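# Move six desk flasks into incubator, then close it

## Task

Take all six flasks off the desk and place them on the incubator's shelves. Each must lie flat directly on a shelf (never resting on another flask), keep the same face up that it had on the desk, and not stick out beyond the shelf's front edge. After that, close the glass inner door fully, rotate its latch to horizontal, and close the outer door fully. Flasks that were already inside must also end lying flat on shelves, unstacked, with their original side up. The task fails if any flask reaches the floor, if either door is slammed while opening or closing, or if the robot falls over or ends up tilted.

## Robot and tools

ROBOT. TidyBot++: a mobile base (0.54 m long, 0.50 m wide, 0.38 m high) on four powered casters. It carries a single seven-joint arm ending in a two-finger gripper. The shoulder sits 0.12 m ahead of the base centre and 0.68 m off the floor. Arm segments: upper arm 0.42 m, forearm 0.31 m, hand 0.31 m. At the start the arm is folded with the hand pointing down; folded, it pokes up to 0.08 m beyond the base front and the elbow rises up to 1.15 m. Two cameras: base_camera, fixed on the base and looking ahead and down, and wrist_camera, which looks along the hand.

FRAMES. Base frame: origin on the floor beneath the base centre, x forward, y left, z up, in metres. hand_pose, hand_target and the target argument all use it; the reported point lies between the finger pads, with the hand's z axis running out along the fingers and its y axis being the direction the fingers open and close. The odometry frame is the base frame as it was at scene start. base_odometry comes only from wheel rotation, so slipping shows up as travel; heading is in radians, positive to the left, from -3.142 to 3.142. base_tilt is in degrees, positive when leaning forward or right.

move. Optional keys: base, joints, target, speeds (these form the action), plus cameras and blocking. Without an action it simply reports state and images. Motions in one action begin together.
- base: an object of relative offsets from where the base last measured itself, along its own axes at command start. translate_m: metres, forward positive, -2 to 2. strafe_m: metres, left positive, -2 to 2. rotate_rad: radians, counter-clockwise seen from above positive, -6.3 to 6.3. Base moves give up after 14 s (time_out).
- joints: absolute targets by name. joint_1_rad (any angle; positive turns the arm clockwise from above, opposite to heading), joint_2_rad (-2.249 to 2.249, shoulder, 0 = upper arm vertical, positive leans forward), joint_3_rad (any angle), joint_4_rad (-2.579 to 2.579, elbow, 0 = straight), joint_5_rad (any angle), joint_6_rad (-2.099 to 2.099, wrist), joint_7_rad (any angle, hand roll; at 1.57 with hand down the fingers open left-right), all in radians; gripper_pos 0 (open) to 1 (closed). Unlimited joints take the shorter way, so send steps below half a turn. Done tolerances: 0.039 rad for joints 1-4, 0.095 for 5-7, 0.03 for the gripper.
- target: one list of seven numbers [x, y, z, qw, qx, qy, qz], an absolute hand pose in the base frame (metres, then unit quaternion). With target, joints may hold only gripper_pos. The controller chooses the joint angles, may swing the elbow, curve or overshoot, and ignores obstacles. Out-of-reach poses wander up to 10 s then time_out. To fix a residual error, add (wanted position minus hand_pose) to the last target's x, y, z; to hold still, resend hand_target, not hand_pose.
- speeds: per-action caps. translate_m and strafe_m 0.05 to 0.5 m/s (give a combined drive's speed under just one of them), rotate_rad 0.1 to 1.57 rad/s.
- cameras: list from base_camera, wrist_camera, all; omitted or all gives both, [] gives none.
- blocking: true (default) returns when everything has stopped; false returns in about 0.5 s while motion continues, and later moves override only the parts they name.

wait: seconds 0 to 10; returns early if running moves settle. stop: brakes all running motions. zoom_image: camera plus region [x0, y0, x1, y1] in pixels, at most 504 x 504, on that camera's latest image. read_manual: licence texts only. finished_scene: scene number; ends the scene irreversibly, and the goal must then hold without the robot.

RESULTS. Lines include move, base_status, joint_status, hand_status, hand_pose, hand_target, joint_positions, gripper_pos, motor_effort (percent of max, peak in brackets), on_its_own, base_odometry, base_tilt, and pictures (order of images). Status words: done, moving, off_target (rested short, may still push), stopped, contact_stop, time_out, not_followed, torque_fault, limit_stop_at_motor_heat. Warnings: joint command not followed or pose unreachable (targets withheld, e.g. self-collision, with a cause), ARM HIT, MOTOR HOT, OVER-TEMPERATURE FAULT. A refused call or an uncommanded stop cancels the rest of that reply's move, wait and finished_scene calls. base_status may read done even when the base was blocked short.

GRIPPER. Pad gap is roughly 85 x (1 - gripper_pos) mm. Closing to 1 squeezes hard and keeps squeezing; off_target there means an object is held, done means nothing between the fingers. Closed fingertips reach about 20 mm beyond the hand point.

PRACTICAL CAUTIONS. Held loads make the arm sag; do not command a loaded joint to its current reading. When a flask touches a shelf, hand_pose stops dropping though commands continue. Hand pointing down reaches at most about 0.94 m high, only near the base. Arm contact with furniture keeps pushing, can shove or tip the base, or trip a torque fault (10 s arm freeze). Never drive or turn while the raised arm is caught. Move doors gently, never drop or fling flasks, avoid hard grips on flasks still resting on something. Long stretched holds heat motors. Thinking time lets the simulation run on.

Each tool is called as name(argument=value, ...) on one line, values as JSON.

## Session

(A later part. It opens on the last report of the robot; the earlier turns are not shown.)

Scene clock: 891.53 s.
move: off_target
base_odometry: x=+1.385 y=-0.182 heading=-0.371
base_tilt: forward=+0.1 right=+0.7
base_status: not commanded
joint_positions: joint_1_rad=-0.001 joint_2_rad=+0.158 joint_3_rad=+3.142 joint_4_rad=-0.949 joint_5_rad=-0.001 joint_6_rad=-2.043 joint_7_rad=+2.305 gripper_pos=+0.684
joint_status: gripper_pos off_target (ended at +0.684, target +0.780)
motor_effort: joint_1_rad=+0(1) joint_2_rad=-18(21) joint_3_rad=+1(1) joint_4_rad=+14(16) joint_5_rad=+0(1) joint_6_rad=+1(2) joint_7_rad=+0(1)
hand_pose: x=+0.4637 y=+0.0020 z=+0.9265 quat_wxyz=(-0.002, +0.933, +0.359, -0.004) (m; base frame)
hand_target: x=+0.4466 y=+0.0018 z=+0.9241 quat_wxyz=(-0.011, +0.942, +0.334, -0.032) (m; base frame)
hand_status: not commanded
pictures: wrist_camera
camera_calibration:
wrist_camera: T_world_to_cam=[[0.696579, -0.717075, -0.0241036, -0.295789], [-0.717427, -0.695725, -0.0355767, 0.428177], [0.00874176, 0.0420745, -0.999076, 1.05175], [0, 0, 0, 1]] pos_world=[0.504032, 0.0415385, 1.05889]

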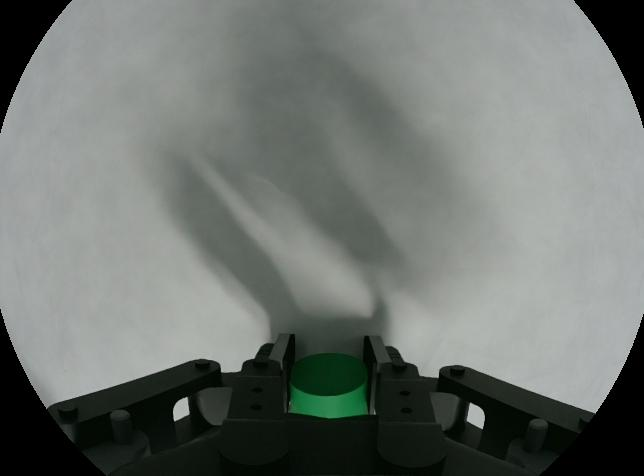

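move(joints={"joint_4_rad": -0.905, "joint_6_rad": -2.06}, cameras=[])

move(joints={"joint_7_rad": 3.5}, cameras=[])

move(joints={"joint_7_rad": 4.765}, cameras=["wrist_camera"])

move(joints={"joint_4_rad": -0.945}, cameras=[])

move(joints={"joint_4_rad": -0.965}, cameras=["wrist_camera"])

Scene clock: 893.93 s.
move: done
base_odometry: x=+1.385 y=-0.182 heading=-0.371
base_tilt: forward=+0.1 right=+0.7
base_status: not commanded
joint_positions: joint_1_rad=-0.001 joint_2_rad=+0.160 joint_3_rad=+3.142 joint_4_rad=-0.913 joint_5_rad=-0.001 joint_6_rad=-2.043 joint_7_rad=+2.305 gripper_pos=+0.684
joint_status: all done
motor_effort: joint_1_rad=+0(1) joint_2_rad=-20(21) joint_3_rad=+0(1) joint_4_rad=+15(17) joint_5_rad=+0(1) joint_6_rad=+2(2) joint_7_rad=+1(1)
hand_pose: x=+0.4702 y=+0.0020 z=+0.9360 quat_wxyz=(+0.004, +0.933, +0.359, +0.012) (m; base frame)
hand_target: x=+0.4654 y=+0.0018 z=+0.9393 quat_wxyz=(+0.003, +0.943, +0.334, +0.009) (m; base frame)
hand_status: not commanded
pictures: none
No camera images: "cameras" was empty.

Scene clock: 895.80 s.
move: done
base_odometry: x=+1.385 y=-0.182 heading=-0.371
base_tilt: forward=+0.1 right=+0.7
base_status: not commanded
joint_positions: joint_1_rad=-0.001 joint_2_rad=+0.160 joint_3_rad=+3.142 joint_4_rad=-0.913 joint_5_rad=-0.001 joint_6_rad=-2.043 joint_7_rad=+3.447 gripper_pos=+0.684
joint_status: all done
motor_effort: joint_1_rad=+0(1) joint_2_rad=-20(21) joint_3_rad=+1(1) joint_4_rad=+15(16) joint_5_rad=+1(1) joint_6_rad=+2(2) joint_7_rad=+1(2)
hand_pose: x=+0.4702 y=+0.0020 z=+0.9360 quat_wxyz=(+0.010, +0.591, +0.807, +0.008) (m; base frame)
hand_target: x=+0.4654 y=+0.0018 z=+0.9393 quat_wxyz=(+0.008, +0.569, +0.822, +0.006) (m; base frame)
hand_status: not commanded
pictures: none
No camera images: "cameras" was empty.

Scene clock: 897.67 s.
move: done
base_odometry: x=+1.385 y=-0.182 heading=-0.371
base_tilt: forward=+0.2 right=+0.7
base_status: not commanded
joint_positions: joint_1_rad=-0.001 joint_2_rad=+0.160 joint_3_rad=+3.142 joint_4_rad=-0.913 joint_5_rad=-0.001 joint_6_rad=-2.043 joint_7_rad=+4.711 gripper_pos=+0.684
joint_status: all done
motor_effort: joint_1_rad=+0(1) joint_2_rad=-20(21) joint_3_rad=+0(1) joint_4_rad=+15(16) joint_5_rad=+1(1) joint_6_rad=+2(2) joint_7_rad=+1(2)
hand_pose: x=+0.4702 y=+0.0020 z=+0.9360 quat_wxyz=(+0.013, +0.000, +1.000, +0.001) (m; base frame)
hand_target: x=+0.4654 y=+0.0018 z=+0.9393 quat_wxyz=(+0.010, -0.027, +1.000, +0.000) (m; base frame)
hand_status: not commanded
pictures: wrist_camera
camera_calibration:
wrist_camera: T_world_to_cam=[[-0.0350066, 0.999252, -0.0164393, 0.0332591], [0.999264, 0.0347397, -0.0162484, -0.393613], [-0.0156651, -0.0169961, -0.999733, 1.0735], [0, 0, 0, 1]] pos_world=[0.411304, -0.00131493, 1.06736]

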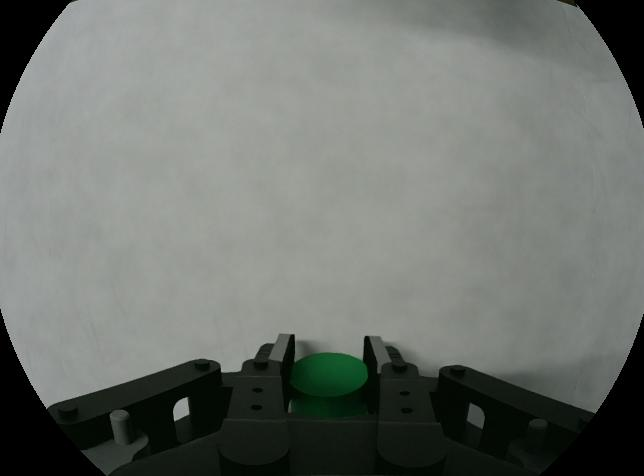

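Scene clock: 898.37 s.
move: done
base_odometry: x=+1.385 y=-0.182 heading=-0.371
base_tilt: forward=+0.1 right=+0.6
base_status: not commanded
joint_positions: joint_1_rad=-0.001 joint_2_rad=+0.160 joint_3_rad=+3.142 joint_4_rad=-0.939 joint_5_rad=-0.001 joint_6_rad=-2.043 joint_7_rad=+4.711 gripper_pos=+0.684
joint_status: all done
motor_effort: joint_1_rad=-1(1) joint_2_rad=-19(21) joint_3_rad=+1(1) joint_4_rad=+15(16) joint_5_rad=+1(1) joint_6_rad=+1(2) joint_7_rad=+0(1)
hand_pose: x=+0.4659 y=+0.0020 z=+0.9286 quat_wxyz=(-0.001, +0.000, +1.000, +0.001) (m; base frame)
hand_target: x=+0.4589 y=+0.0018 z=+0.9282 quat_wxyz=(-0.010, -0.027, +1.000, +0.000) (m; base frame)
hand_status: not commanded
pictures: none
No camera images: "cameras" was empty.

Scene clock: 898.93 s.
move: done
base_odometry: x=+1.385 y=-0.182 heading=-0.371
base_tilt: forward=+0.1 right=+0.7
base_status: not commanded
joint_positions: joint_1_rad=-0.001 joint_2_rad=+0.159 joint_3_rad=+3.142 joint_4_rad=-0.948 joint_5_rad=-0.001 joint_6_rad=-2.043 joint_7_rad=+4.711 gripper_pos=+0.684
joint_status: all done
motor_effort: joint_1_rad=-1(1) joint_2_rad=-17(20) joint_3_rad=+0(1) joint_4_rad=+12(15) joint_5_rad=+1(2) joint_6_rad=+0(1) joint_7_rad=+0(1)
hand_pose: x=+0.4641 y=+0.0020 z=+0.9268 quat_wxyz=(-0.004, +0.000, +1.000, +0.001) (m; base frame)
hand_target: x=+0.4554 y=+0.0018 z=+0.9228 quat_wxyz=(-0.020, -0.027, +0.999, +0.001) (m; base frame)
hand_status: not commanded
pictures: wrist_camera
camera_calibration:
wrist_camera: T_world_to_cam=[[-0.0358315, 0.999241, -0.01526, 0.0321665], [0.998172, 0.0350413, -0.0492331, -0.356629], [-0.048661, -0.0169962, -0.998671, 1.07849], [0, 0, 0, 1]] pos_world=[0.40961, -0.00131514, 1.05999]

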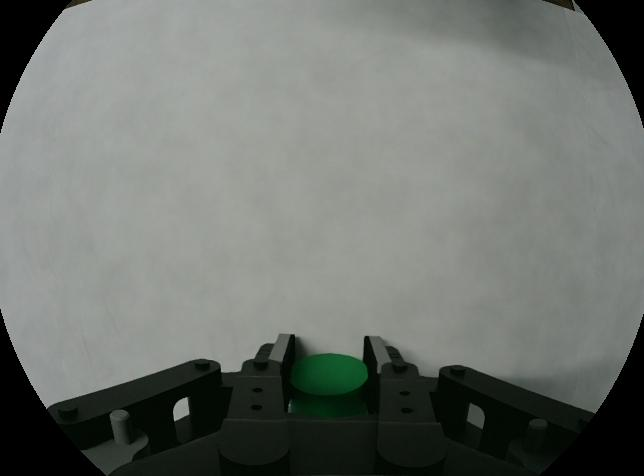

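move(joints={"gripper_pos": 0.4}, cameras=[])

move(joints={"joint_2_rad": 0.08, "joint_4_rad": -0.91, "joint_6_rad": -2.06}, cameras=[])

move(joints={"joint_2_rad": -0.10, "joint_4_rad": -1.03, "joint_6_rad": -1.80, "gripper_pos": 0.3}, cameras=[])

move(base={"translate_m": -0.271}, speeds={"translate_m": 0.3}, joints={"joint_7_rad": 3.2}, cameras=[])

move(joints={"joint_2_rad": -0.12, "joint_4_rad": -1.32, "joint_6_rad": -0.88, "joint_7_rad": 1.55, "gripper_pos": 0.2}, cameras=["wrist_camera"])

Scene clock: 902.00 s.
move: done
base_odometry: x=+1.385 y=-0.182 heading=-0.371
base_tilt: forward=+0.1 right=+0.7
base_status: not commanded
joint_positions: joint_1_rad=-0.001 joint_2_rad=+0.159 joint_3_rad=+3.142 joint_4_rad=-0.954 joint_5_rad=-0.001 joint_6_rad=-2.043 joint_7_rad=+4.711 gripper_pos=+0.400
joint_status: all done
motor_effort: joint_1_rad=-1(1) joint_2_rad=-20(20) joint_3_rad=+1(1) joint_4_rad=+15(16) joint_5_rad=+1(1) joint_6_rad=+1(1) joint_7_rad=+1(1)
hand_pose: x=+0.4629 y=+0.0020 z=+0.9249 quat_wxyz=(-0.007, +0.000, +1.000, +0.001) (m; base frame)
hand_target: x=+0.4554 y=+0.0018 z=+0.9228 quat_wxyz=(-0.020, -0.027, +0.999, +0.001) (m; base frame)
hand_status: not commanded
pictures: none
No camera images: "cameras" was empty.

Scene clock: 902.97 s.
move: done
base_odometry: x=+1.385 y=-0.182 heading=-0.371
base_tilt: forward=+0.1 right=+0.7
base_status: not commanded
joint_positions: joint_1_rad=-0.001 joint_2_rad=+0.088 joint_3_rad=+3.142 joint_4_rad=-0.915 joint_5_rad=-0.001 joint_6_rad=-2.043 joint_7_rad=+4.711 gripper_pos=+0.400
joint_status: all done
motor_effort: joint_1_rad=+0(1) joint_2_rad=-17(23) joint_3_rad=+1(1) joint_4_rad=+15(16) joint_5_rad=+1(1) joint_6_rad=+2(3) joint_7_rad=+0(1)
hand_pose: x=+0.4505 y=+0.0020 z=+0.9601 quat_wxyz=(+0.048, +0.000, +0.999, +0.001) (m; base frame)
hand_target: x=+0.4439 y=+0.0018 z=+0.9637 quat_wxyz=(+0.046, -0.027, +0.999, -0.001) (m; base frame)
hand_status: not commanded
pictures: none
No camera images: "cameras" was empty.

Scene clock: 904.43 s.
move: done
base_odometry: x=+1.385 y=-0.182 heading=-0.371
base_tilt: forward=+0.1 right=+0.7
base_status: not commanded
joint_positions: joint_1_rad=-0.001 joint_2_rad=-0.095 joint_3_rad=+3.142 joint_4_rad=-1.014 joint_5_rad=-0.001 joint_6_rad=-1.857 joint_7_rad=+4.711 gripper_pos=+0.300
joint_status: all done
motor_effort: joint_1_rad=-1(1) joint_2_rad=-11(18) joint_3_rad=+1(1) joint_4_rad=+16(16) joint_5_rad=+1(1) joint_6_rad=+5(5) joint_7_rad=+0(1)
hand_pose: x=+0.4400 y=+0.0020 z=+1.0008 quat_wxyz=(+0.182, +0.000, +0.983, +0.001) (m; base frame)
hand_target: x=+0.4535 y=+0.0019 z=+1.0031 quat_wxyz=(+0.204, -0.027, +0.979, -0.005) (m; base frame)
hand_status: not commanded
pictures: none
No camera images: "cameras" was empty.

Scene clock: 906.57 s.
move: done
base_odometry: x=+1.132 y=-0.084 heading=-0.370
base_tilt: forward=+0.1 right=+0.7
base_status: done
joint_positions: joint_1_rad=-0.001 joint_2_rad=-0.101 joint_3_rad=+3.142 joint_4_rad=-1.016 joint_5_rad=-0.001 joint_6_rad=-1.851 joint_7_rad=+3.254 gripper_pos=+0.300
joint_status: all done
motor_effort: joint_1_rad=-1(1) joint_2_rad=-11(14) joint_3_rad=+1(2) joint_4_rad=+16(16) joint_5_rad=+1(1) joint_6_rad=+5(5) joint_7_rad=+0(2)
hand_pose: x=+0.4400 y=+0.0020 z=+1.0025 quat_wxyz=(+0.139, +0.654, +0.733, +0.125) (m; base frame)
hand_target: x=+0.4535 y=+0.0019 z=+1.0031 quat_wxyz=(+0.149, +0.671, +0.713, +0.140) (m; base frame)
hand_status: not commanded
pictures: none
No camera images: "cameras" was empty.

Scene clock: 908.80 s.
move: done
base_odometry: x=+1.132 y=-0.084 heading=-0.370
base_tilt: forward=+0.1 right=+0.7
base_status: not commanded
joint_positions: joint_1_rad=-0.001 joint_2_rad=-0.102 joint_3_rad=+3.142 joint_4_rad=-1.305 joint_5_rad=-0.001 joint_6_rad=-0.934 joint_7_rad=+1.607 gripper_pos=+0.200
joint_status: all done
motor_effort: joint_1_rad=+0(1) joint_2_rad=-15(17) joint_3_rad=+1(1) joint_4_rad=+21(21) joint_5_rad=+1(1) joint_6_rad=+9(9) joint_7_rad=+0(2)
hand_pose: x=+0.6324 y=+0.0021 z=+1.0463 quat_wxyz=(+0.008, +0.876, +0.016, +0.481) (m; base frame)
hand_target: x=+0.6334 y=+0.0022 z=+1.0617 quat_wxyz=(-0.006, +0.862, -0.008, +0.506) (m; base frame)
hand_status: not commanded
pictures: wrist_camera
camera_calibration:
wrist_camera: T_world_to_cam=[[0.0539213, -0.99728, 0.0502462, -0.0811461], [-0.499693, -0.0705148, -0.863327, 1.28058], [0.864522, 0.0214441, -0.502137, 0.108942], [0, 0, 0, 1]] pos_world=[0.55009, 0.00703841, 1.16434]

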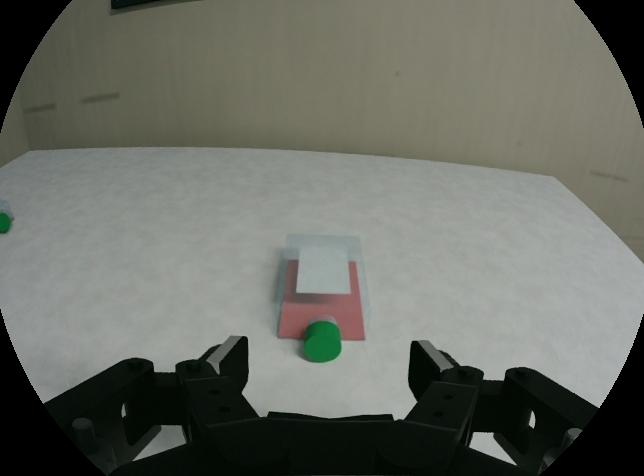

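move(base={"translate_m": 0.015}, speeds={"translate_m": 0.1}, joints={"joint_2_rad": 0.0, "joint_4_rad": -1.56, "joint_6_rad": -0.46}, cameras=["wrist_camera"])

move(joints={"joint_2_rad": 0.046, "joint_4_rad": -1.59, "joint_6_rad": -0.40}, cameras=["wrist_camera"])

Scene clock: 913.00 s.
move: done
base_odometry: x=+1.146 y=-0.090 heading=-0.370
base_tilt: forward=+0.0 right=+0.7
base_status: done
joint_positions: joint_1_rad=-0.001 joint_2_rad=+0.007 joint_3_rad=+3.142 joint_4_rad=-1.550 joint_5_rad=-0.001 joint_6_rad=-0.514 joint_7_rad=+1.605 gripper_pos=+0.200
joint_status: all done
motor_effort: joint_1_rad=+0(1) joint_2_rad=-21(24) joint_3_rad=+1(1) joint_4_rad=+22(23) joint_5_rad=+1(1) joint_6_rad=+9(10) joint_7_rad=+0(1)
hand_pose: x=+0.7096 y=+0.0020 z=+0.9575 quat_wxyz=(+0.008, +0.860, +0.015, +0.510) (m; base frame)
hand_target: x=+0.7137 y=+0.0023 z=+0.9708 quat_wxyz=(-0.006, +0.847, -0.008, +0.532) (m; base frame)
hand_status: not commanded
pictures: wrist_camera
camera_calibration:
wrist_camera: T_world_to_cam=[[0.049112, -0.997437, 0.0520372, -0.0791851], [-0.441783, -0.0684199, -0.894509, 1.23122], [0.895777, 0.020942, -0.444011, -0.0801853], [0, 0, 0, 1]] pos_world=[0.619649, 0.00693712, 1.06986]

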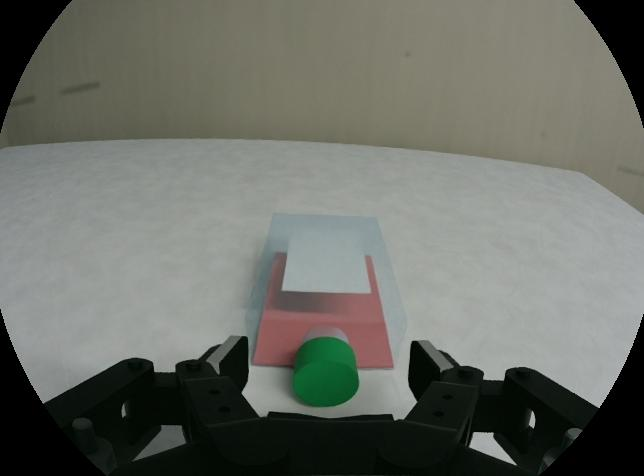

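Scene clock: 913.87 s.
move: done
base_odometry: x=+1.146 y=-0.090 heading=-0.370
base_tilt: forward=+0.1 right=+0.7
base_status: not commanded
joint_positions: joint_1_rad=-0.001 joint_2_rad=+0.047 joint_3_rad=+3.142 joint_4_rad=-1.576 joint_5_rad=-0.001 joint_6_rad=-0.447 joint_7_rad=+1.605 gripper_pos=+0.200
joint_status: all done
motor_effort: joint_1_rad=+0(1) joint_2_rad=-22(24) joint_3_rad=+1(1) joint_4_rad=+22(23) joint_5_rad=+1(1) joint_6_rad=+9(10) joint_7_rad=+1(2)
hand_pose: x=+0.7259 y=+0.0020 z=+0.9367 quat_wxyz=(+0.008, +0.860, +0.015, +0.510) (m; base frame)
hand_target: x=+0.7302 y=+0.0023 z=+0.9420 quat_wxyz=(-0.006, +0.851, -0.008, +0.525) (m; base frame)
hand_status: not commanded
pictures: wrist_camera
camera_calibration:
wrist_camera: T_world_to_cam=[[0.0489318, -0.997446, 0.052036, -0.0787822], [-0.440994, -0.0683205, -0.894906, 1.21964], [0.896175, 0.0208418, -0.44321, -0.105159], [0, 0, 0, 1]] pos_world=[0.635949, 0.00693707, 1.04896]

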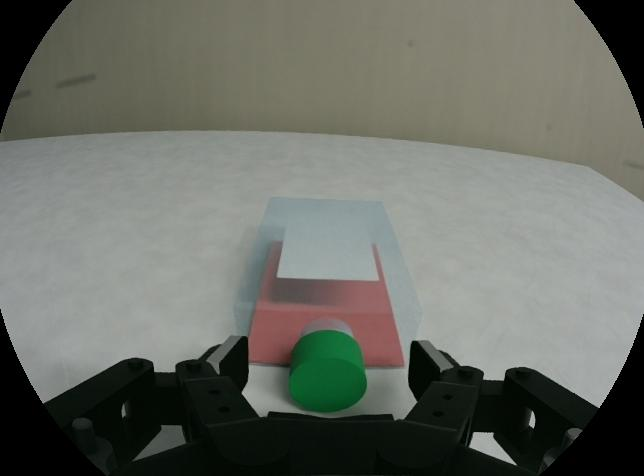

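move(base={"translate_m": 0.005}, speeds={"translate_m": 0.05}, joints={"joint_2_rad": 0.054, "gripper_pos": 0.5}, cameras=["wrist_camera"])

Scene clock: 915.40 s.
move: done
base_odometry: x=+1.151 y=-0.091 heading=-0.370
base_tilt: forward=+0.1 right=+0.6
base_status: done
joint_positions: joint_1_rad=-0.001 joint_2_rad=+0.055 joint_3_rad=+3.142 joint_4_rad=-1.577 joint_5_rad=-0.001 joint_6_rad=-0.447 joint_7_rad=+1.605 gripper_pos=+0.500
joint_status: all done
motor_effort: joint_1_rad=+0(1) joint_2_rad=-22(25) joint_3_rad=+1(1) joint_4_rad=+22(23) joint_5_rad=+1(1) joint_6_rad=+9(10) joint_7_rad=+1(1)
hand_pose: x=+0.7279 y=+0.0020 z=+0.9315 quat_wxyz=(+0.008, +0.862, +0.015, +0.507) (m; base frame)
hand_target: x=+0.7323 y=+0.0023 z=+0.9371 quat_wxyz=(-0.006, +0.853, -0.008, +0.522) (m; base frame)
hand_status: not commanded
pictures: wrist_camera
camera_calibration:
wrist_camera: T_world_to_cam=[[0.0493202, -0.997452, 0.0515379, -0.0784232], [-0.448468, -0.0682225, -0.891191, 1.21788], [0.892437, 0.0208407, -0.45069, -0.0995114], [0, 0, 0, 1]] pos_world=[0.638854, 0.006937, 1.04455]

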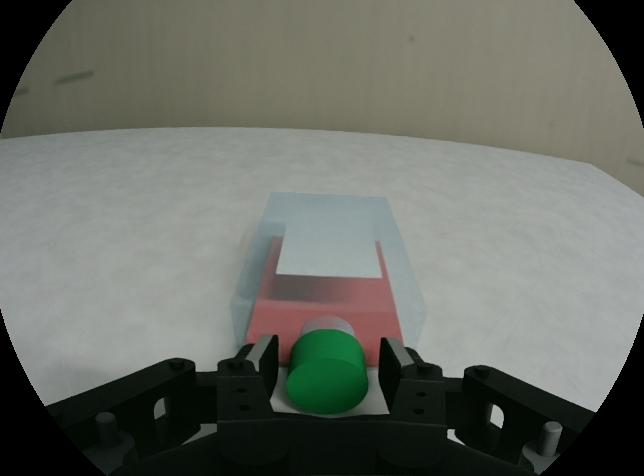

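Closing, lifting, then backing off the desk and carrying toward the incubator.

move(joints={"gripper_pos": 0.88}, cameras=["wrist_camera"])

move(joints={"joint_2_rad": 0.02, "joint_4_rad": -1.373, "joint_6_rad": -0.70}, cameras=["wrist_camera"])

move(base={"translate_m": -1.19, "strafe_m": -0.04}, speeds={"translate_m": 0.4}, cameras=[])

move(base={"rotate_rad": -1.607}, speeds={"rotate_rad": 0.7}, cameras=["wrist_camera"])

Scene clock: 917.40 s.
move: off_target
base_odometry: x=+1.151 y=-0.091 heading=-0.370
base_tilt: forward=+0.1 right=+0.6
base_status: not commanded
joint_positions: joint_1_rad=-0.001 joint_2_rad=+0.055 joint_3_rad=+3.142 joint_4_rad=-1.577 joint_5_rad=-0.001 joint_6_rad=-0.446 joint_7_rad=+1.605 gripper_pos=+0.683
joint_status: gripper_pos off_target (ended at +0.683, target +0.880)
motor_effort: joint_1_rad=+0(1) joint_2_rad=-22(23) joint_3_rad=+0(1) joint_4_rad=+21(22) joint_5_rad=+1(1) joint_6_rad=+9(9) joint_7_rad=+0(2)
hand_pose: x=+0.7281 y=+0.0020 z=+0.9318 quat_wxyz=(+0.008, +0.862, +0.015, +0.507) (m; base frame)
hand_target: x=+0.7323 y=+0.0023 z=+0.9371 quat_wxyz=(-0.006, +0.853, -0.008, +0.522) (m; base frame)
hand_status: not commanded
pictures: wrist_camera
camera_calibration:
wrist_camera: T_world_to_cam=[[0.0491781, -0.997466, 0.0514028, -0.0782963], [-0.447601, -0.0680175, -0.891643, 1.21788], [0.89288, 0.0208414, -0.449812, -0.100664], [0, 0, 0, 1]] pos_world=[0.638854, 0.00683687, 1.04465]

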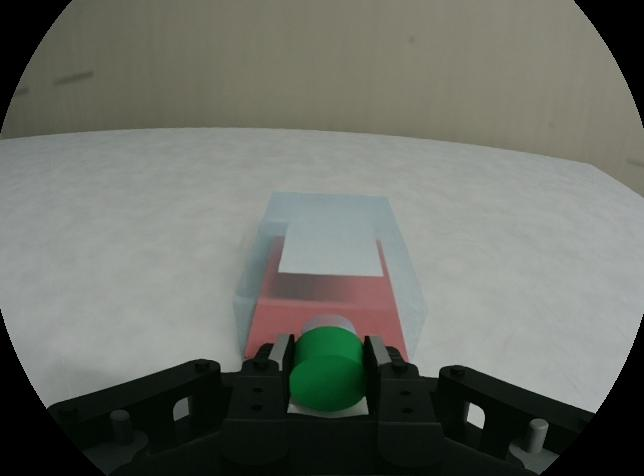

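Scene clock: 918.90 s.
move: done
base_odometry: x=+1.151 y=-0.091 heading=-0.370
base_tilt: forward=+0.1 right=+0.7
base_status: not commanded
joint_positions: joint_1_rad=-0.001 joint_2_rad=+0.039 joint_3_rad=+3.142 joint_4_rad=-1.382 joint_5_rad=-0.001 joint_6_rad=-0.638 joint_7_rad=+1.605 gripper_pos=+0.683
joint_status: all done
motor_effort: joint_1_rad=-1(2) joint_2_rad=-22(25) joint_3_rad=+1(1) joint_4_rad=+22(24) joint_5_rad=+0(1) joint_6_rad=+10(11) joint_7_rad=+0(1)
hand_pose: x=+0.7213 y=+0.0021 z=+1.0030 quat_wxyz=(+0.008, +0.857, +0.015, +0.515) (m; base frame)
hand_target: x=+0.7066 y=+0.0023 z=+1.0028 quat_wxyz=(-0.006, +0.866, -0.008, +0.501) (m; base frame)
hand_status: not commanded
pictures: wrist_camera
camera_calibration:
wrist_camera: T_world_to_cam=[[0.0485348, -0.997453, 0.0522614, -0.0818924], [-0.431071, -0.0681173, -0.899743, 1.27461], [0.901012, 0.0211405, -0.433279, -0.0850368], [0, 0, 0, 1]] pos_world=[0.630041, 0.00693689, 1.11426]

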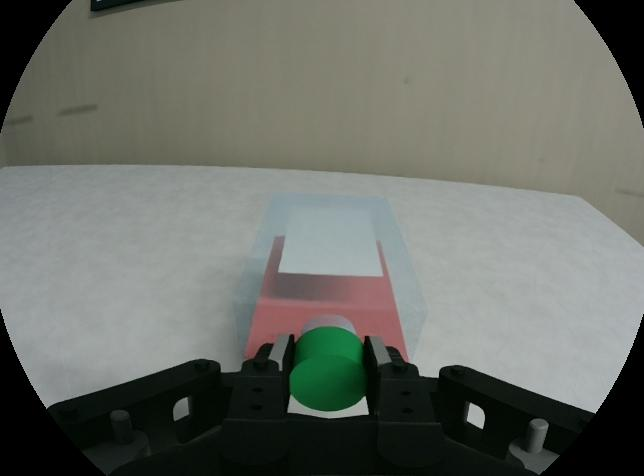

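Scene clock: 923.00 s.
move: done
base_odometry: x=+0.027 y=+0.301 heading=-0.370
base_tilt: forward=+0.0 right=+0.6
base_status: done
joint_positions: joint_1_rad=-0.001 joint_2_rad=+0.032 joint_3_rad=+3.142 joint_4_rad=-1.382 joint_5_rad=-0.001 joint_6_rad=-0.642 joint_7_rad=+1.605 gripper_pos=+0.683
joint_status: not commanded
motor_effort: joint_1_rad=+0(1) joint_2_rad=-22(27) joint_3_rad=+1(1) joint_4_rad=+23(23) joint_5_rad=+1(1) joint_6_rad=+10(10) joint_7_rad=+1(1)
hand_pose: x=+0.7185 y=+0.0021 z=+1.0063 quat_wxyz=(+0.008, +0.856, +0.015, +0.516) (m; base frame)
hand_target: x=+0.7066 y=+0.0023 z=+1.0028 quat_wxyz=(-0.006, +0.866, -0.008, +0.501) (m; base frame)
hand_status: not commanded
pictures: none
No camera images: "cameras" was empty.

Scene clock: 926.03 s.
move: done
base_odometry: x=+0.027 y=+0.301 heading=-1.976
base_tilt: forward=+0.1 right=+0.7
base_status: done
joint_positions: joint_1_rad=+0.003 joint_2_rad=+0.032 joint_3_rad=+3.143 joint_4_rad=-1.382 joint_5_rad=-0.001 joint_6_rad=-0.642 joint_7_rad=+1.605 gripper_pos=+0.683
joint_status: not commanded
motor_effort: joint_1_rad=+0(3) joint_2_rad=-22(24) joint_3_rad=+1(3) joint_4_rad=+22(23) joint_5_rad=+1(2) joint_6_rad=+10(10) joint_7_rad=+0(1)
hand_pose: x=+0.7185 y=-0.0009 z=+1.0063 quat_wxyz=(+0.009, +0.856, +0.012, +0.516) (m; base frame)
hand_target: x=+0.7066 y=+0.0023 z=+1.0028 quat_wxyz=(-0.006, +0.866, -0.008, +0.501) (m; base frame)
hand_status: not commanded
pictures: wrist_camera
camera_calibration:
wrist_camera: T_world_to_cam=[[0.0432836, -0.997687, 0.0524074, -0.0812631], [-0.428629, -0.0659279, -0.901072, 1.27575], [0.902443, 0.0165383, -0.430491, -0.084887], [0, 0, 0, 1]] pos_world=[0.626946, 0.00443616, 1.11726]

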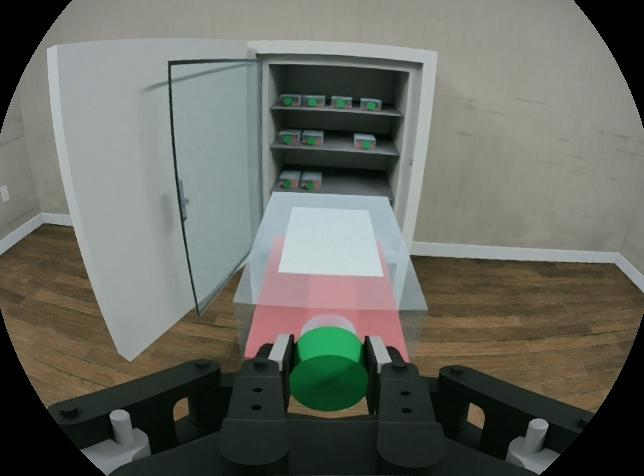

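move(base={"translate_m": 1.04}, speeds={"translate_m": 0.4}, joints={"joint_2_rad": 0.083, "joint_4_rad": -1.85, "joint_6_rad": -0.085}, cameras=["wrist_camera"])

move(base={"translate_m": 0.155}, speeds={"translate_m": 0.2}, cameras=["wrist_camera"])

Scene clock: 931.63 s.
move: done
base_odometry: x=-0.383 y=-0.655 heading=-1.976
base_tilt: forward=+0.1 right=+0.6
base_status: done
joint_positions: joint_1_rad=+0.003 joint_2_rad=+0.094 joint_3_rad=+3.143 joint_4_rad=-1.840 joint_5_rad=-0.001 joint_6_rad=-0.138 joint_7_rad=+1.605 gripper_pos=+0.683
joint_status: all done
motor_effort: joint_1_rad=+0(1) joint_2_rad=-24(26) joint_3_rad=+1(2) joint_4_rad=+21(24) joint_5_rad=+1(1) joint_6_rad=+10(11) joint_7_rad=+1(2)
hand_pose: x=+0.7254 y=-0.0011 z=+0.8395 quat_wxyz=(+0.009, +0.860, +0.012, +0.510) (m; base frame)
hand_target: x=+0.7285 y=+0.0023 z=+0.8551 quat_wxyz=(-0.006, +0.846, -0.008, +0.533) (m; base frame)
hand_status: not commanded
pictures: wrist_camera
camera_calibration:
wrist_camera: T_world_to_cam=[[0.0434753, -0.99771, 0.0518068, -0.0727216], [-0.442766, -0.0657268, -0.894225, 1.1329], [0.895583, 0.0159384, -0.44461, -0.146147], [0, 0, 0, 1]] pos_world=[0.635657, 0.00423611, 0.951855]

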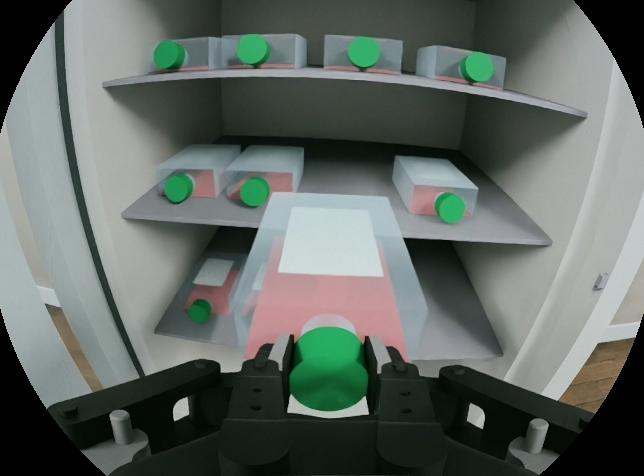

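Scene clock: 933.13 s.
move: done
base_odometry: x=-0.444 y=-0.797 heading=-1.977
base_tilt: forward=+0.1 right=+0.7
base_status: done
joint_positions: joint_1_rad=+0.003 joint_2_rad=+0.096 joint_3_rad=+3.143 joint_4_rad=-1.842 joint_5_rad=-0.001 joint_6_rad=-0.136 joint_7_rad=+1.605 gripper_pos=+0.683
joint_status: not commanded
motor_effort: joint_1_rad=+0(1) joint_2_rad=-23(26) joint_3_rad=+0(1) joint_4_rad=+22(22) joint_5_rad=+1(1) joint_6_rad=+10(10) joint_7_rad=+1(1)
hand_pose: x=+0.7255 y=-0.0011 z=+0.8380 quat_wxyz=(+0.009, +0.861, +0.012, +0.509) (m; base frame)
hand_target: x=+0.7285 y=+0.0023 z=+0.8551 quat_wxyz=(-0.006, +0.846, -0.008, +0.533) (m; base frame)
hand_status: not commanded
pictures: wrist_camera
camera_calibration:
wrist_camera: T_world_to_cam=[[0.04357, -0.99771, 0.051733, -0.072653], [-0.444365, -0.0657313, -0.893431, 1.13209], [0.894786, 0.0159384, -0.446211, -0.144876], [0, 0, 0, 1]] pos_world=[0.635859, 0.00423612, 0.950555]

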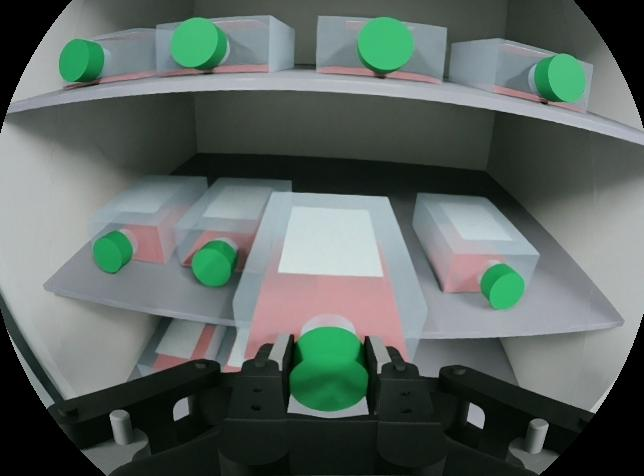

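move(base={"translate_m": 0.125, "strafe_m": -0.012}, speeds={"translate_m": 0.15}, cameras=["wrist_camera"])

move(joints={"joint_4_rad": -1.90, "joint_6_rad": -0.03}, cameras=["wrist_camera"])

move(base={"translate_m": 0.013}, speeds={"translate_m": 0.05}, joints={"joint_4_rad": -1.945, "joint_6_rad": 0.008}, cameras=["wrist_camera"])

Scene clock: 938.50 s.
move: done
base_odometry: x=-0.505 y=-0.907 heading=-1.977
base_tilt: forward=+0.1 right=+0.7
base_status: done
joint_positions: joint_1_rad=+0.003 joint_2_rad=+0.096 joint_3_rad=+3.143 joint_4_rad=-1.843 joint_5_rad=-0.001 joint_6_rad=-0.135 joint_7_rad=+1.605 gripper_pos=+0.683
joint_status: not commanded
motor_effort: joint_1_rad=+0(1) joint_2_rad=-23(27) joint_3_rad=+1(1) joint_4_rad=+22(22) joint_5_rad=+1(1) joint_6_rad=+10(10) joint_7_rad=+0(1)
hand_pose: x=+0.7255 y=-0.0011 z=+0.8372 quat_wxyz=(+0.009, +0.861, +0.012, +0.509) (m; base frame)
hand_target: x=+0.7285 y=+0.0023 z=+0.8551 quat_wxyz=(-0.006, +0.846, -0.008, +0.533) (m; base frame)
hand_status: not commanded
pictures: wrist_camera
camera_calibration:
wrist_camera: T_world_to_cam=[[0.0436142, -0.99771, 0.0516901, -0.0726085], [-0.445164, -0.0657269, -0.893033, 1.13164], [0.894386, 0.0159384, -0.447012, -0.144264], [0, 0, 0, 1]] pos_world=[0.635959, 0.00423611, 0.949855]

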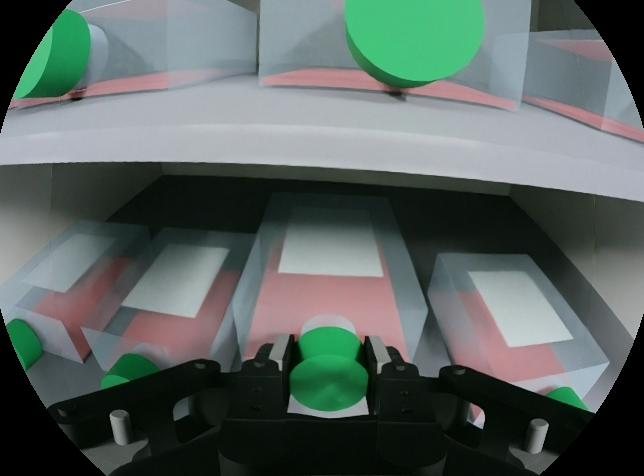

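Scene clock: 939.50 s.
move: done
base_odometry: x=-0.505 y=-0.907 heading=-1.977
base_tilt: forward=+0.1 right=+0.7
base_status: not commanded
joint_positions: joint_1_rad=+0.003 joint_2_rad=+0.096 joint_3_rad=+3.143 joint_4_rad=-1.893 joint_5_rad=-0.001 joint_6_rad=-0.082 joint_7_rad=+1.605 gripper_pos=+0.683
joint_status: all done
motor_effort: joint_1_rad=+0(1) joint_2_rad=-23(24) joint_3_rad=+1(1) joint_4_rad=+21(23) joint_5_rad=+1(1) joint_6_rad=+10(11) joint_7_rad=+1(1)
hand_pose: x=+0.7199 y=-0.0011 z=+0.8234 quat_wxyz=(+0.009, +0.860, +0.012, +0.510) (m; base frame)
hand_target: x=+0.7232 y=+0.0023 z=+0.8420 quat_wxyz=(-0.006, +0.845, -0.008, +0.535) (m; base frame)
hand_status: not commanded
pictures: wrist_camera
camera_calibration:
wrist_camera: T_world_to_cam=[[0.0433628, -0.997712, 0.0518707, -0.0716328], [-0.442372, -0.065727, -0.89442, 1.11596], [0.895783, 0.0158384, -0.44421, -0.14879], [0, 0, 0, 1]] pos_world=[0.630057, 0.00423613, 0.935755]

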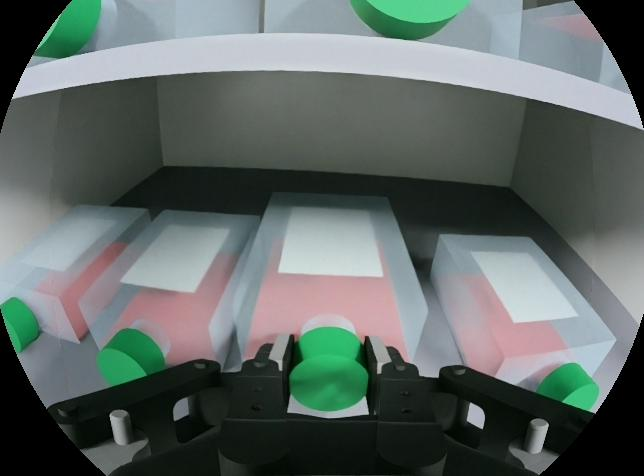

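Scene clock: 940.23 s.
move: done
base_odometry: x=-0.510 y=-0.920 heading=-1.977
base_tilt: forward=+0.1 right=+0.7
base_status: done
joint_positions: joint_1_rad=+0.003 joint_2_rad=+0.098 joint_3_rad=+3.143 joint_4_rad=-1.936 joint_5_rad=-0.001 joint_6_rad=-0.043 joint_7_rad=+1.605 gripper_pos=+0.683
joint_status: all done
motor_effort: joint_1_rad=-1(1) joint_2_rad=-23(25) joint_3_rad=+1(2) joint_4_rad=+21(22) joint_5_rad=+1(1) joint_6_rad=+10(11) joint_7_rad=+0(1)
hand_pose: x=+0.7136 y=-0.0011 z=+0.8091 quat_wxyz=(+0.009, +0.862, +0.012, +0.507) (m; base frame)
hand_target: x=+0.7164 y=+0.0023 z=+0.8272 quat_wxyz=(-0.006, +0.847, -0.008, +0.532) (m; base frame)
hand_status: not commanded
pictures: wrist_camera
camera_calibration:
wrist_camera: T_world_to_cam=[[0.043675, -0.997712, 0.0516078, -0.0706269], [-0.447764, -0.0657268, -0.891733, 1.10203], [0.893084, 0.0158383, -0.449611, -0.143243], [0, 0, 0, 1]] pos_world=[0.624461, 0.00423613, 0.921954]

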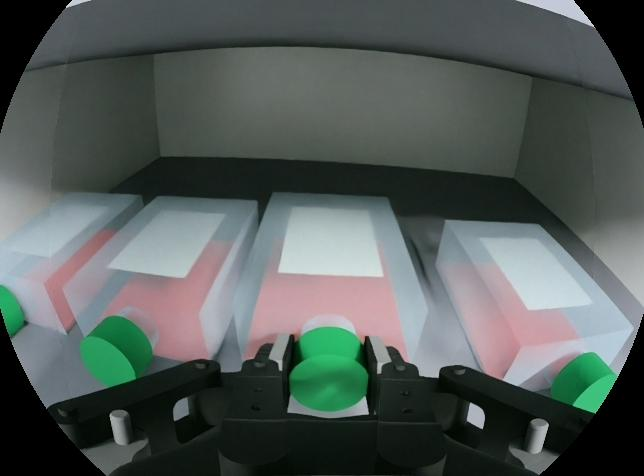

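move(base={"strafe_m": -0.010}, speeds={"strafe_m": 0.05}, cameras=["wrist_camera"])

move(joints={"joint_4_rad": -1.96, "joint_6_rad": 0.020}, cameras=[])

move(joints={"joint_4_rad": -1.972, "joint_6_rad": 0.030}, cameras=[])

move(joints={"joint_4_rad": -1.984, "joint_6_rad": 0.039}, cameras=["wrist_camera"])

Scene clock: 942.60 s.
move: done
base_odometry: x=-0.519 y=-0.916 heading=-1.977
base_tilt: forward=+0.1 right=+0.7
base_status: done
joint_positions: joint_1_rad=+0.003 joint_2_rad=+0.098 joint_3_rad=+3.143 joint_4_rad=-1.936 joint_5_rad=-0.001 joint_6_rad=-0.043 joint_7_rad=+1.605 gripper_pos=+0.683
joint_status: not commanded
motor_effort: joint_1_rad=+0(3) joint_2_rad=-22(24) joint_3_rad=+1(3) joint_4_rad=+20(21) joint_5_rad=+0(1) joint_6_rad=+10(10) joint_7_rad=+0(1)
hand_pose: x=+0.7136 y=-0.0010 z=+0.8091 quat_wxyz=(+0.009, +0.862, +0.012, +0.507) (m; base frame)
hand_target: x=+0.7164 y=+0.0023 z=+0.8272 quat_wxyz=(-0.006, +0.847, -0.008, +0.532) (m; base frame)
hand_status: not commanded
pictures: wrist_camera
camera_calibration:
wrist_camera: T_world_to_cam=[[0.0438951, -0.997702, 0.0516126, -0.070669], [-0.447669, -0.0658285, -0.891773, 1.10201], [0.893121, 0.0160391, -0.44953, -0.143343], [0, 0, 0, 1]] pos_world=[0.624461, 0.00433617, 0.921954]

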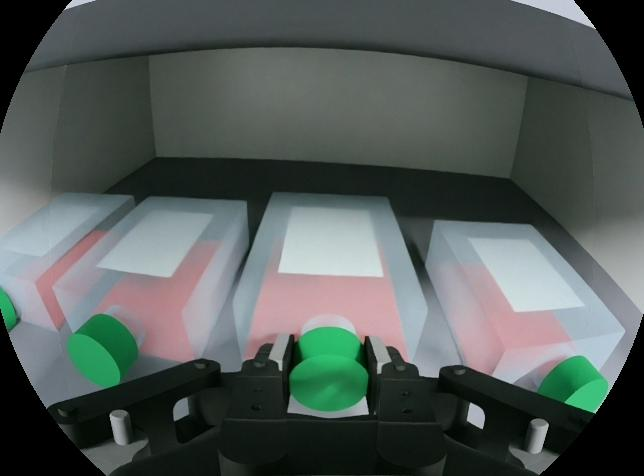

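Scene clock: 943.20 s.
move: done
base_odometry: x=-0.519 y=-0.916 heading=-1.977
base_tilt: forward=+0.1 right=+0.7
base_status: not commanded
joint_positions: joint_1_rad=+0.003 joint_2_rad=+0.098 joint_3_rad=+3.143 joint_4_rad=-1.951 joint_5_rad=-0.001 joint_6_rad=-0.031 joint_7_rad=+1.605 gripper_pos=+0.683
joint_status: all done
motor_effort: joint_1_rad=+0(1) joint_2_rad=-23(24) joint_3_rad=+1(1) joint_4_rad=+21(21) joint_5_rad=+1(1) joint_6_rad=+10(10) joint_7_rad=+1(1)
hand_pose: x=+0.7112 y=-0.0010 z=+0.8043 quat_wxyz=(+0.009, +0.862, +0.012, +0.506) (m; base frame)
hand_target: x=+0.7138 y=+0.0023 z=+0.8221 quat_wxyz=(-0.006, +0.848, -0.008, +0.531) (m; base frame)
hand_status: not commanded
pictures: none
No camera images: "cameras" was empty.

Scene clock: 943.77 s.
move: done
base_odometry: x=-0.519 y=-0.916 heading=-1.977
base_tilt: forward=+0.1 right=+0.7
base_status: not commanded
joint_positions: joint_1_rad=+0.003 joint_2_rad=+0.098 joint_3_rad=+3.143 joint_4_rad=-1.961 joint_5_rad=-0.001 joint_6_rad=-0.021 joint_7_rad=+1.605 gripper_pos=+0.683
joint_status: all done
motor_effort: joint_1_rad=+0(1) joint_2_rad=-22(23) joint_3_rad=+0(1) joint_4_rad=+20(21) joint_5_rad=+1(1) joint_6_rad=+9(10) joint_7_rad=+0(1)
hand_pose: x=+0.7094 y=-0.0010 z=+0.8010 quat_wxyz=(+0.009, +0.863, +0.012, +0.506) (m; base frame)
hand_target: x=+0.7118 y=+0.0023 z=+0.8182 quat_wxyz=(-0.006, +0.848, -0.008, +0.530) (m; base frame)
hand_status: not commanded
pictures: none
No camera images: "cameras" was empty.

Scene clock: 944.30 s.
move: done
base_odometry: x=-0.519 y=-0.916 heading=-1.977
base_tilt: forward=+0.1 right=+0.7
base_status: not commanded
joint_positions: joint_1_rad=+0.003 joint_2_rad=+0.098 joint_3_rad=+3.143 joint_4_rad=-1.968 joint_5_rad=-0.001 joint_6_rad=-0.008 joint_7_rad=+1.605 gripper_pos=+0.683
joint_status: all done
motor_effort: joint_1_rad=+0(1) joint_2_rad=-21(23) joint_3_rad=+1(1) joint_4_rad=+20(20) joint_5_rad=+1(1) joint_6_rad=+9(10) joint_7_rad=+1(1)
hand_pose: x=+0.7094 y=-0.0010 z=+0.8009 quat_wxyz=(+0.009, +0.861, +0.012, +0.508) (m; base frame)
hand_target: x=+0.7096 y=+0.0023 z=+0.8141 quat_wxyz=(-0.006, +0.849, -0.008, +0.528) (m; base frame)
hand_status: not commanded
pictures: wrist_camera
camera_calibration:
wrist_camera: T_world_to_cam=[[0.0436721, -0.997704, 0.0517728, -0.0699366], [-0.44536, -0.0658304, -0.892928, 1.092], [0.894286, 0.0159385, -0.447212, -0.145895], [0, 0, 0, 1]] pos_world=[0.619859, 0.00443618, 0.913455]

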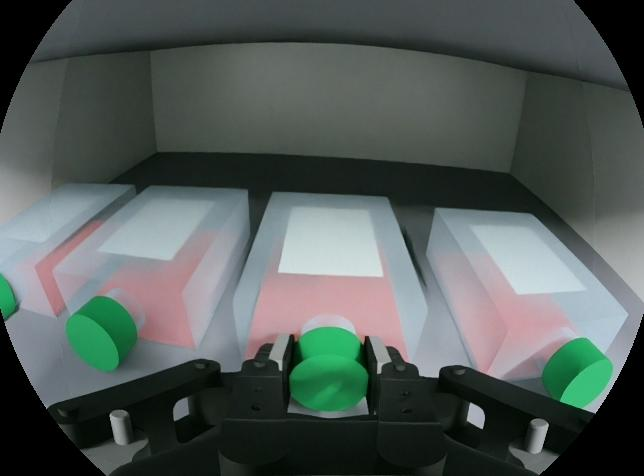

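Stalled on the shelf; one confirming step, then release.

move(joints={"joint_4_rad": -1.994, "joint_6_rad": 0.046}, cameras=[])

move(joints={"gripper_pos": 0.5}, cameras=["wrist_camera"])

move(base={"translate_m": -0.13}, speeds={"translate_m": 0.1}, cameras=["wrist_camera"])

Scene clock: 946.30 s.
move: done
base_odometry: x=-0.519 y=-0.916 heading=-1.977
base_tilt: forward=+0.1 right=+0.7
base_status: not commanded
joint_positions: joint_1_rad=+0.003 joint_2_rad=+0.098 joint_3_rad=+3.143 joint_4_rad=-1.974 joint_5_rad=-0.001 joint_6_rad=+0.003 joint_7_rad=+1.605 gripper_pos=+0.683
joint_status: all done
motor_effort: joint_1_rad=-1(1) joint_2_rad=-21(22) joint_3_rad=+0(1) joint_4_rad=+19(19) joint_5_rad=+1(1) joint_6_rad=+9(9) joint_7_rad=+0(1)
hand_pose: x=+0.7092 y=-0.0010 z=+0.8007 quat_wxyz=(+0.009, +0.860, +0.012, +0.511) (m; base frame)
hand_target: x=+0.7077 y=+0.0023 z=+0.8105 quat_wxyz=(-0.006, +0.850, -0.008, +0.527) (m; base frame)
hand_status: not commanded
pictures: none
No camera images: "cameras" was empty.

Scene clock: 947.03 s.
move: done
base_odometry: x=-0.519 y=-0.916 heading=-1.977
base_tilt: forward=+0.1 right=+0.7
base_status: not commanded
joint_positions: joint_1_rad=+0.003 joint_2_rad=+0.098 joint_3_rad=+3.143 joint_4_rad=-1.978 joint_5_rad=-0.001 joint_6_rad=+0.003 joint_7_rad=+1.605 gripper_pos=+0.500
joint_status: all done
motor_effort: joint_1_rad=+0(1) joint_2_rad=-22(22) joint_3_rad=+1(1) joint_4_rad=+20(20) joint_5_rad=+1(1) joint_6_rad=+9(9) joint_7_rad=+1(1)
hand_pose: x=+0.7081 y=-0.0010 z=+0.7987 quat_wxyz=(+0.009, +0.860, +0.012, +0.509) (m; base frame)
hand_target: x=+0.7077 y=+0.0023 z=+0.8105 quat_wxyz=(-0.006, +0.850, -0.008, +0.527) (m; base frame)
hand_status: not commanded
pictures: wrist_camera
camera_calibration:
wrist_camera: T_world_to_cam=[[0.0435333, -0.99771, 0.0517583, -0.0696573], [-0.443766, -0.0657269, -0.893729, 1.08907], [0.895085, 0.0159384, -0.445611, -0.147622], [0, 0, 0, 1]] pos_world=[0.618458, 0.00443611, 0.911155]

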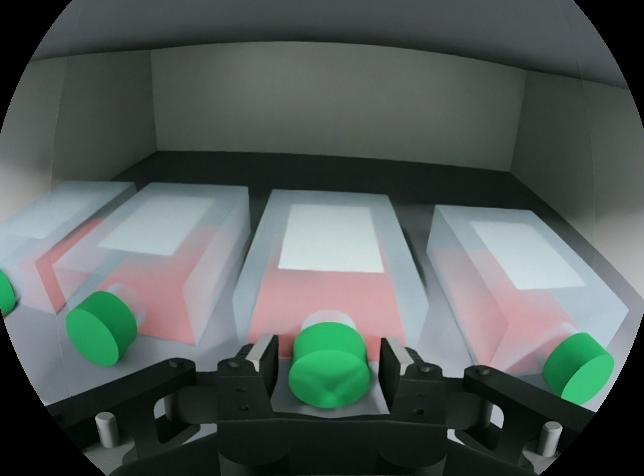

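Scene clock: 948.87 s.
move: done
base_odometry: x=-0.468 y=-0.796 heading=-1.977
base_tilt: forward=+0.1 right=+0.7
base_status: done
joint_positions: joint_1_rad=+0.003 joint_2_rad=+0.094 joint_3_rad=+3.143 joint_4_rad=-1.981 joint_5_rad=-0.001 joint_6_rad=+0.003 joint_7_rad=+1.605 gripper_pos=+0.500
joint_status: not commanded
motor_effort: joint_1_rad=-1(1) joint_2_rad=-21(25) joint_3_rad=+0(1) joint_4_rad=+20(20) joint_5_rad=+1(1) joint_6_rad=+9(10) joint_7_rad=+1(2)
hand_pose: x=+0.7067 y=-0.0010 z=+0.7991 quat_wxyz=(+0.009, +0.860, +0.012, +0.509) (m; base frame)
hand_target: x=+0.7077 y=+0.0023 z=+0.8105 quat_wxyz=(-0.006, +0.850, -0.008, +0.527) (m; base frame)
hand_status: not commanded
pictures: wrist_camera
camera_calibration:
wrist_camera: T_world_to_cam=[[0.0435005, -0.99771, 0.0517913, -0.0697224], [-0.443166, -0.0657313, -0.894027, 1.08865], [0.895384, 0.0159384, -0.44501, -0.146831], [0, 0, 0, 1]] pos_world=[0.616958, 0.00433612, 0.911555]

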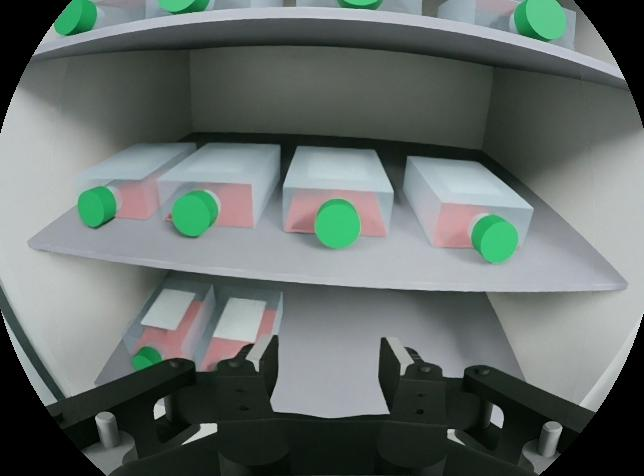

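move(base={"translate_m": -1.2}, speeds={"translate_m": 0.4}, cameras=[])

move(base={"rotate_rad": 1.604}, speeds={"rotate_rad": 0.9}, joints={"joint_1_rad": 0.0, "joint_2_rad": -0.111, "joint_4_rad": -1.06, "joint_6_rad": -1.80, "joint_7_rad": 1.7, "gripper_pos": 0.2}, cameras=[])

move(base={"translate_m": 1.28, "strafe_m": 0.627}, speeds={"translate_m": 0.4}, cameras=["wrist_camera", "base_camera"])

Scene clock: 958.43 s.
move: done
base_odometry: x=+0.006 y=+0.307 heading=-1.977
base_tilt: forward=+0.1 right=+0.7
base_status: done
joint_positions: joint_1_rad=+0.003 joint_2_rad=+0.092 joint_3_rad=+3.143 joint_4_rad=-1.983 joint_5_rad=-0.001 joint_6_rad=+0.003 joint_7_rad=+1.605 gripper_pos=+0.500
joint_status: not commanded
motor_effort: joint_1_rad=+0(1) joint_2_rad=-22(24) joint_3_rad=+0(1) joint_4_rad=+20(20) joint_5_rad=+1(1) joint_6_rad=+9(10) joint_7_rad=+1(2)
hand_pose: x=+0.7060 y=-0.0010 z=+0.7994 quat_wxyz=(+0.009, +0.860, +0.012, +0.510) (m; base frame)
hand_target: x=+0.7077 y=+0.0023 z=+0.8105 quat_wxyz=(-0.006, +0.850, -0.008, +0.527) (m; base frame)
hand_status: not commanded
pictures: none
No camera images: "cameras" was empty.

Scene clock: 961.30 s.
move: done
base_odometry: x=+0.006 y=+0.307 heading=-0.373
base_tilt: forward=+0.1 right=+0.6
base_status: done
joint_positions: joint_1_rad=+0.003 joint_2_rad=-0.098 joint_3_rad=+3.142 joint_4_rad=-1.068 joint_5_rad=-0.001 joint_6_rad=-1.736 joint_7_rad=+1.645 gripper_pos=+0.200
joint_status: all done
motor_effort: joint_1_rad=+0(3) joint_2_rad=-11(24) joint_3_rad=+1(3) joint_4_rad=+17(21) joint_5_rad=+1(2) joint_6_rad=+5(10) joint_7_rad=+0(2)
hand_pose: x=+0.4684 y=+0.0007 z=+0.9961 quat_wxyz=(+0.008, +0.976, +0.035, +0.216) (m; base frame)
hand_target: x=+0.4470 y=+0.0019 z=+0.9955 quat_wxyz=(+0.013, +0.979, +0.064, +0.195) (m; base frame)
hand_status: not commanded
pictures: none
No camera images: "cameras" was empty.

Scene clock: 966.03 s.
move: done
base_odometry: x=+1.426 y=+0.424 heading=-0.373
base_tilt: forward=+0.1 right=+0.7
base_status: done
joint_positions: joint_1_rad=+0.003 joint_2_rad=-0.103 joint_3_rad=+3.142 joint_4_rad=-1.068 joint_5_rad=-0.001 joint_6_rad=-1.741 joint_7_rad=+1.645 gripper_pos=+0.200
joint_status: not commanded
motor_effort: joint_1_rad=+0(2) joint_2_rad=-12(14) joint_3_rad=+1(1) joint_4_rad=+16(17) joint_5_rad=+1(2) joint_6_rad=+5(6) joint_7_rad=+0(2)
hand_pose: x=+0.4654 y=+0.0008 z=+0.9973 quat_wxyz=(+0.008, +0.976, +0.035, +0.216) (m; base frame)
hand_target: x=+0.4470 y=+0.0019 z=+0.9955 quat_wxyz=(+0.013, +0.979, +0.064, +0.195) (m; base frame)
hand_status: not commanded
pictures: base_camera, wrist_camera
camera_calibration:
wrist_camera: T_world_to_cam=[[0.104219, -0.994107, 0.0298307, -0.074094], [-0.883062, -0.106292, -0.45706, 0.927948], [0.457537, 0.0212919, -0.888936, 0.803858], [0, 0, 0, 1]] pos_world=[0.459363, 0.00786093, 1.14092]

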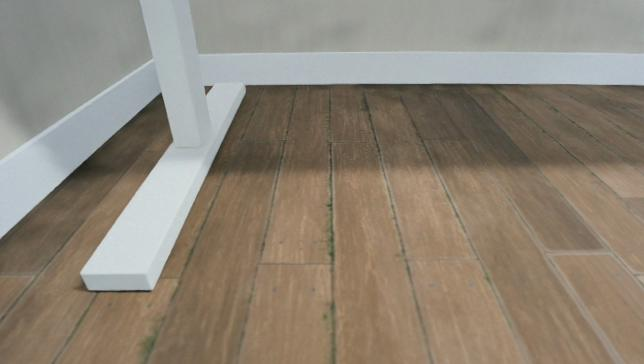

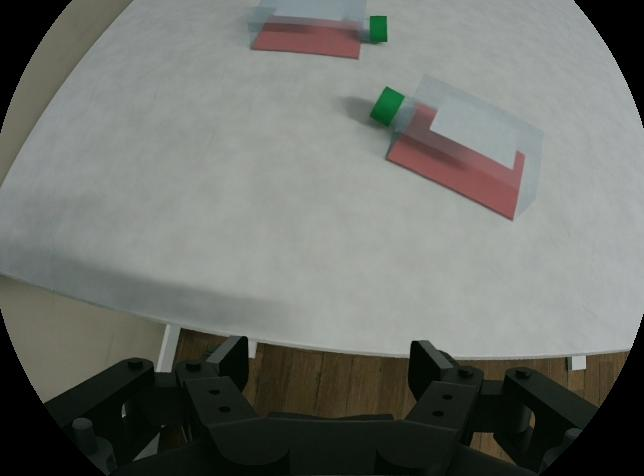

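move(base={"translate_m": 0.19, "strafe_m": -0.031}, speeds={"translate_m": 0.25}, joints={"joint_7_rad": 2.82}, cameras=[])

move(joints={"joint_2_rad": 0.135, "joint_4_rad": -0.81, "joint_6_rad": -2.02}, cameras=["wrist_camera"])

Scene clock: 973.50 s.
move: done
base_odometry: x=+1.592 y=+0.326 heading=-0.373
base_tilt: forward=+0.1 right=+0.7
base_status: done
joint_positions: joint_1_rad=+0.003 joint_2_rad=-0.103 joint_3_rad=+3.142 joint_4_rad=-1.067 joint_5_rad=-0.001 joint_6_rad=-1.743 joint_7_rad=+2.766 gripper_pos=+0.200
joint_status: all done
motor_effort: joint_1_rad=+0(1) joint_2_rad=-11(15) joint_3_rad=+1(2) joint_4_rad=+16(17) joint_5_rad=+1(1) joint_6_rad=+5(6) joint_7_rad=+0(2)
hand_pose: x=+0.4649 y=+0.0008 z=+0.9973 quat_wxyz=(+0.121, +0.808, +0.548, +0.178) (m; base frame)
hand_target: x=+0.4470 y=+0.0019 z=+0.9955 quat_wxyz=(+0.114, +0.795, +0.574, +0.158) (m; base frame)
hand_status: not commanded
pictures: none
No camera images: "cameras" was empty.

Scene clock: 975.13 s.
move: done
base_odometry: x=+1.592 y=+0.326 heading=-0.373
base_tilt: forward=+0.1 right=+0.7
base_status: not commanded
joint_positions: joint_1_rad=+0.003 joint_2_rad=+0.142 joint_3_rad=+3.142 joint_4_rad=-0.821 joint_5_rad=-0.001 joint_6_rad=-1.958 joint_7_rad=+2.766 gripper_pos=+0.200
joint_status: all done
motor_effort: joint_1_rad=+0(1) joint_2_rad=-19(23) joint_3_rad=+0(1) joint_4_rad=+15(17) joint_5_rad=+1(1) joint_6_rad=+3(6) joint_7_rad=+1(1)
hand_pose: x=+0.5046 y=+0.0006 z=+0.9742 quat_wxyz=(+0.062, +0.822, +0.558, +0.091) (m; base frame)
hand_target: x=+0.4851 y=+0.0018 z=+0.9764 quat_wxyz=(+0.051, +0.808, +0.583, +0.072) (m; base frame)
hand_status: not commanded
pictures: wrist_camera
camera_calibration:
wrist_camera: T_world_to_cam=[[0.922712, -0.335662, 0.18956, -0.646579], [-0.31875, -0.940895, -0.114519, 0.334139], [0.216796, 0.0452456, -0.975168, 0.970946], [0, 0, 0, 1]] pos_world=[0.492617, 0.0534275, 1.10767]

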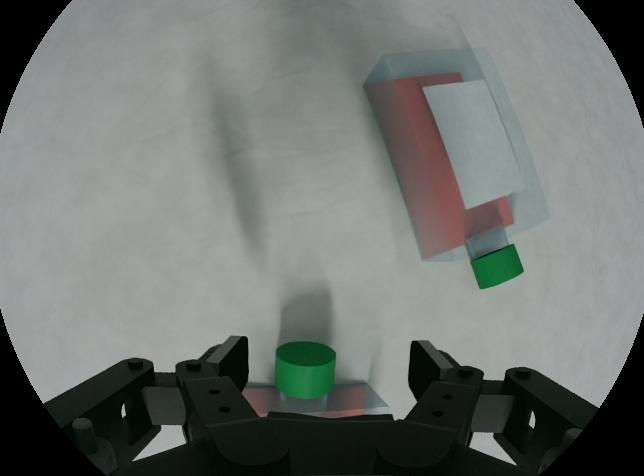

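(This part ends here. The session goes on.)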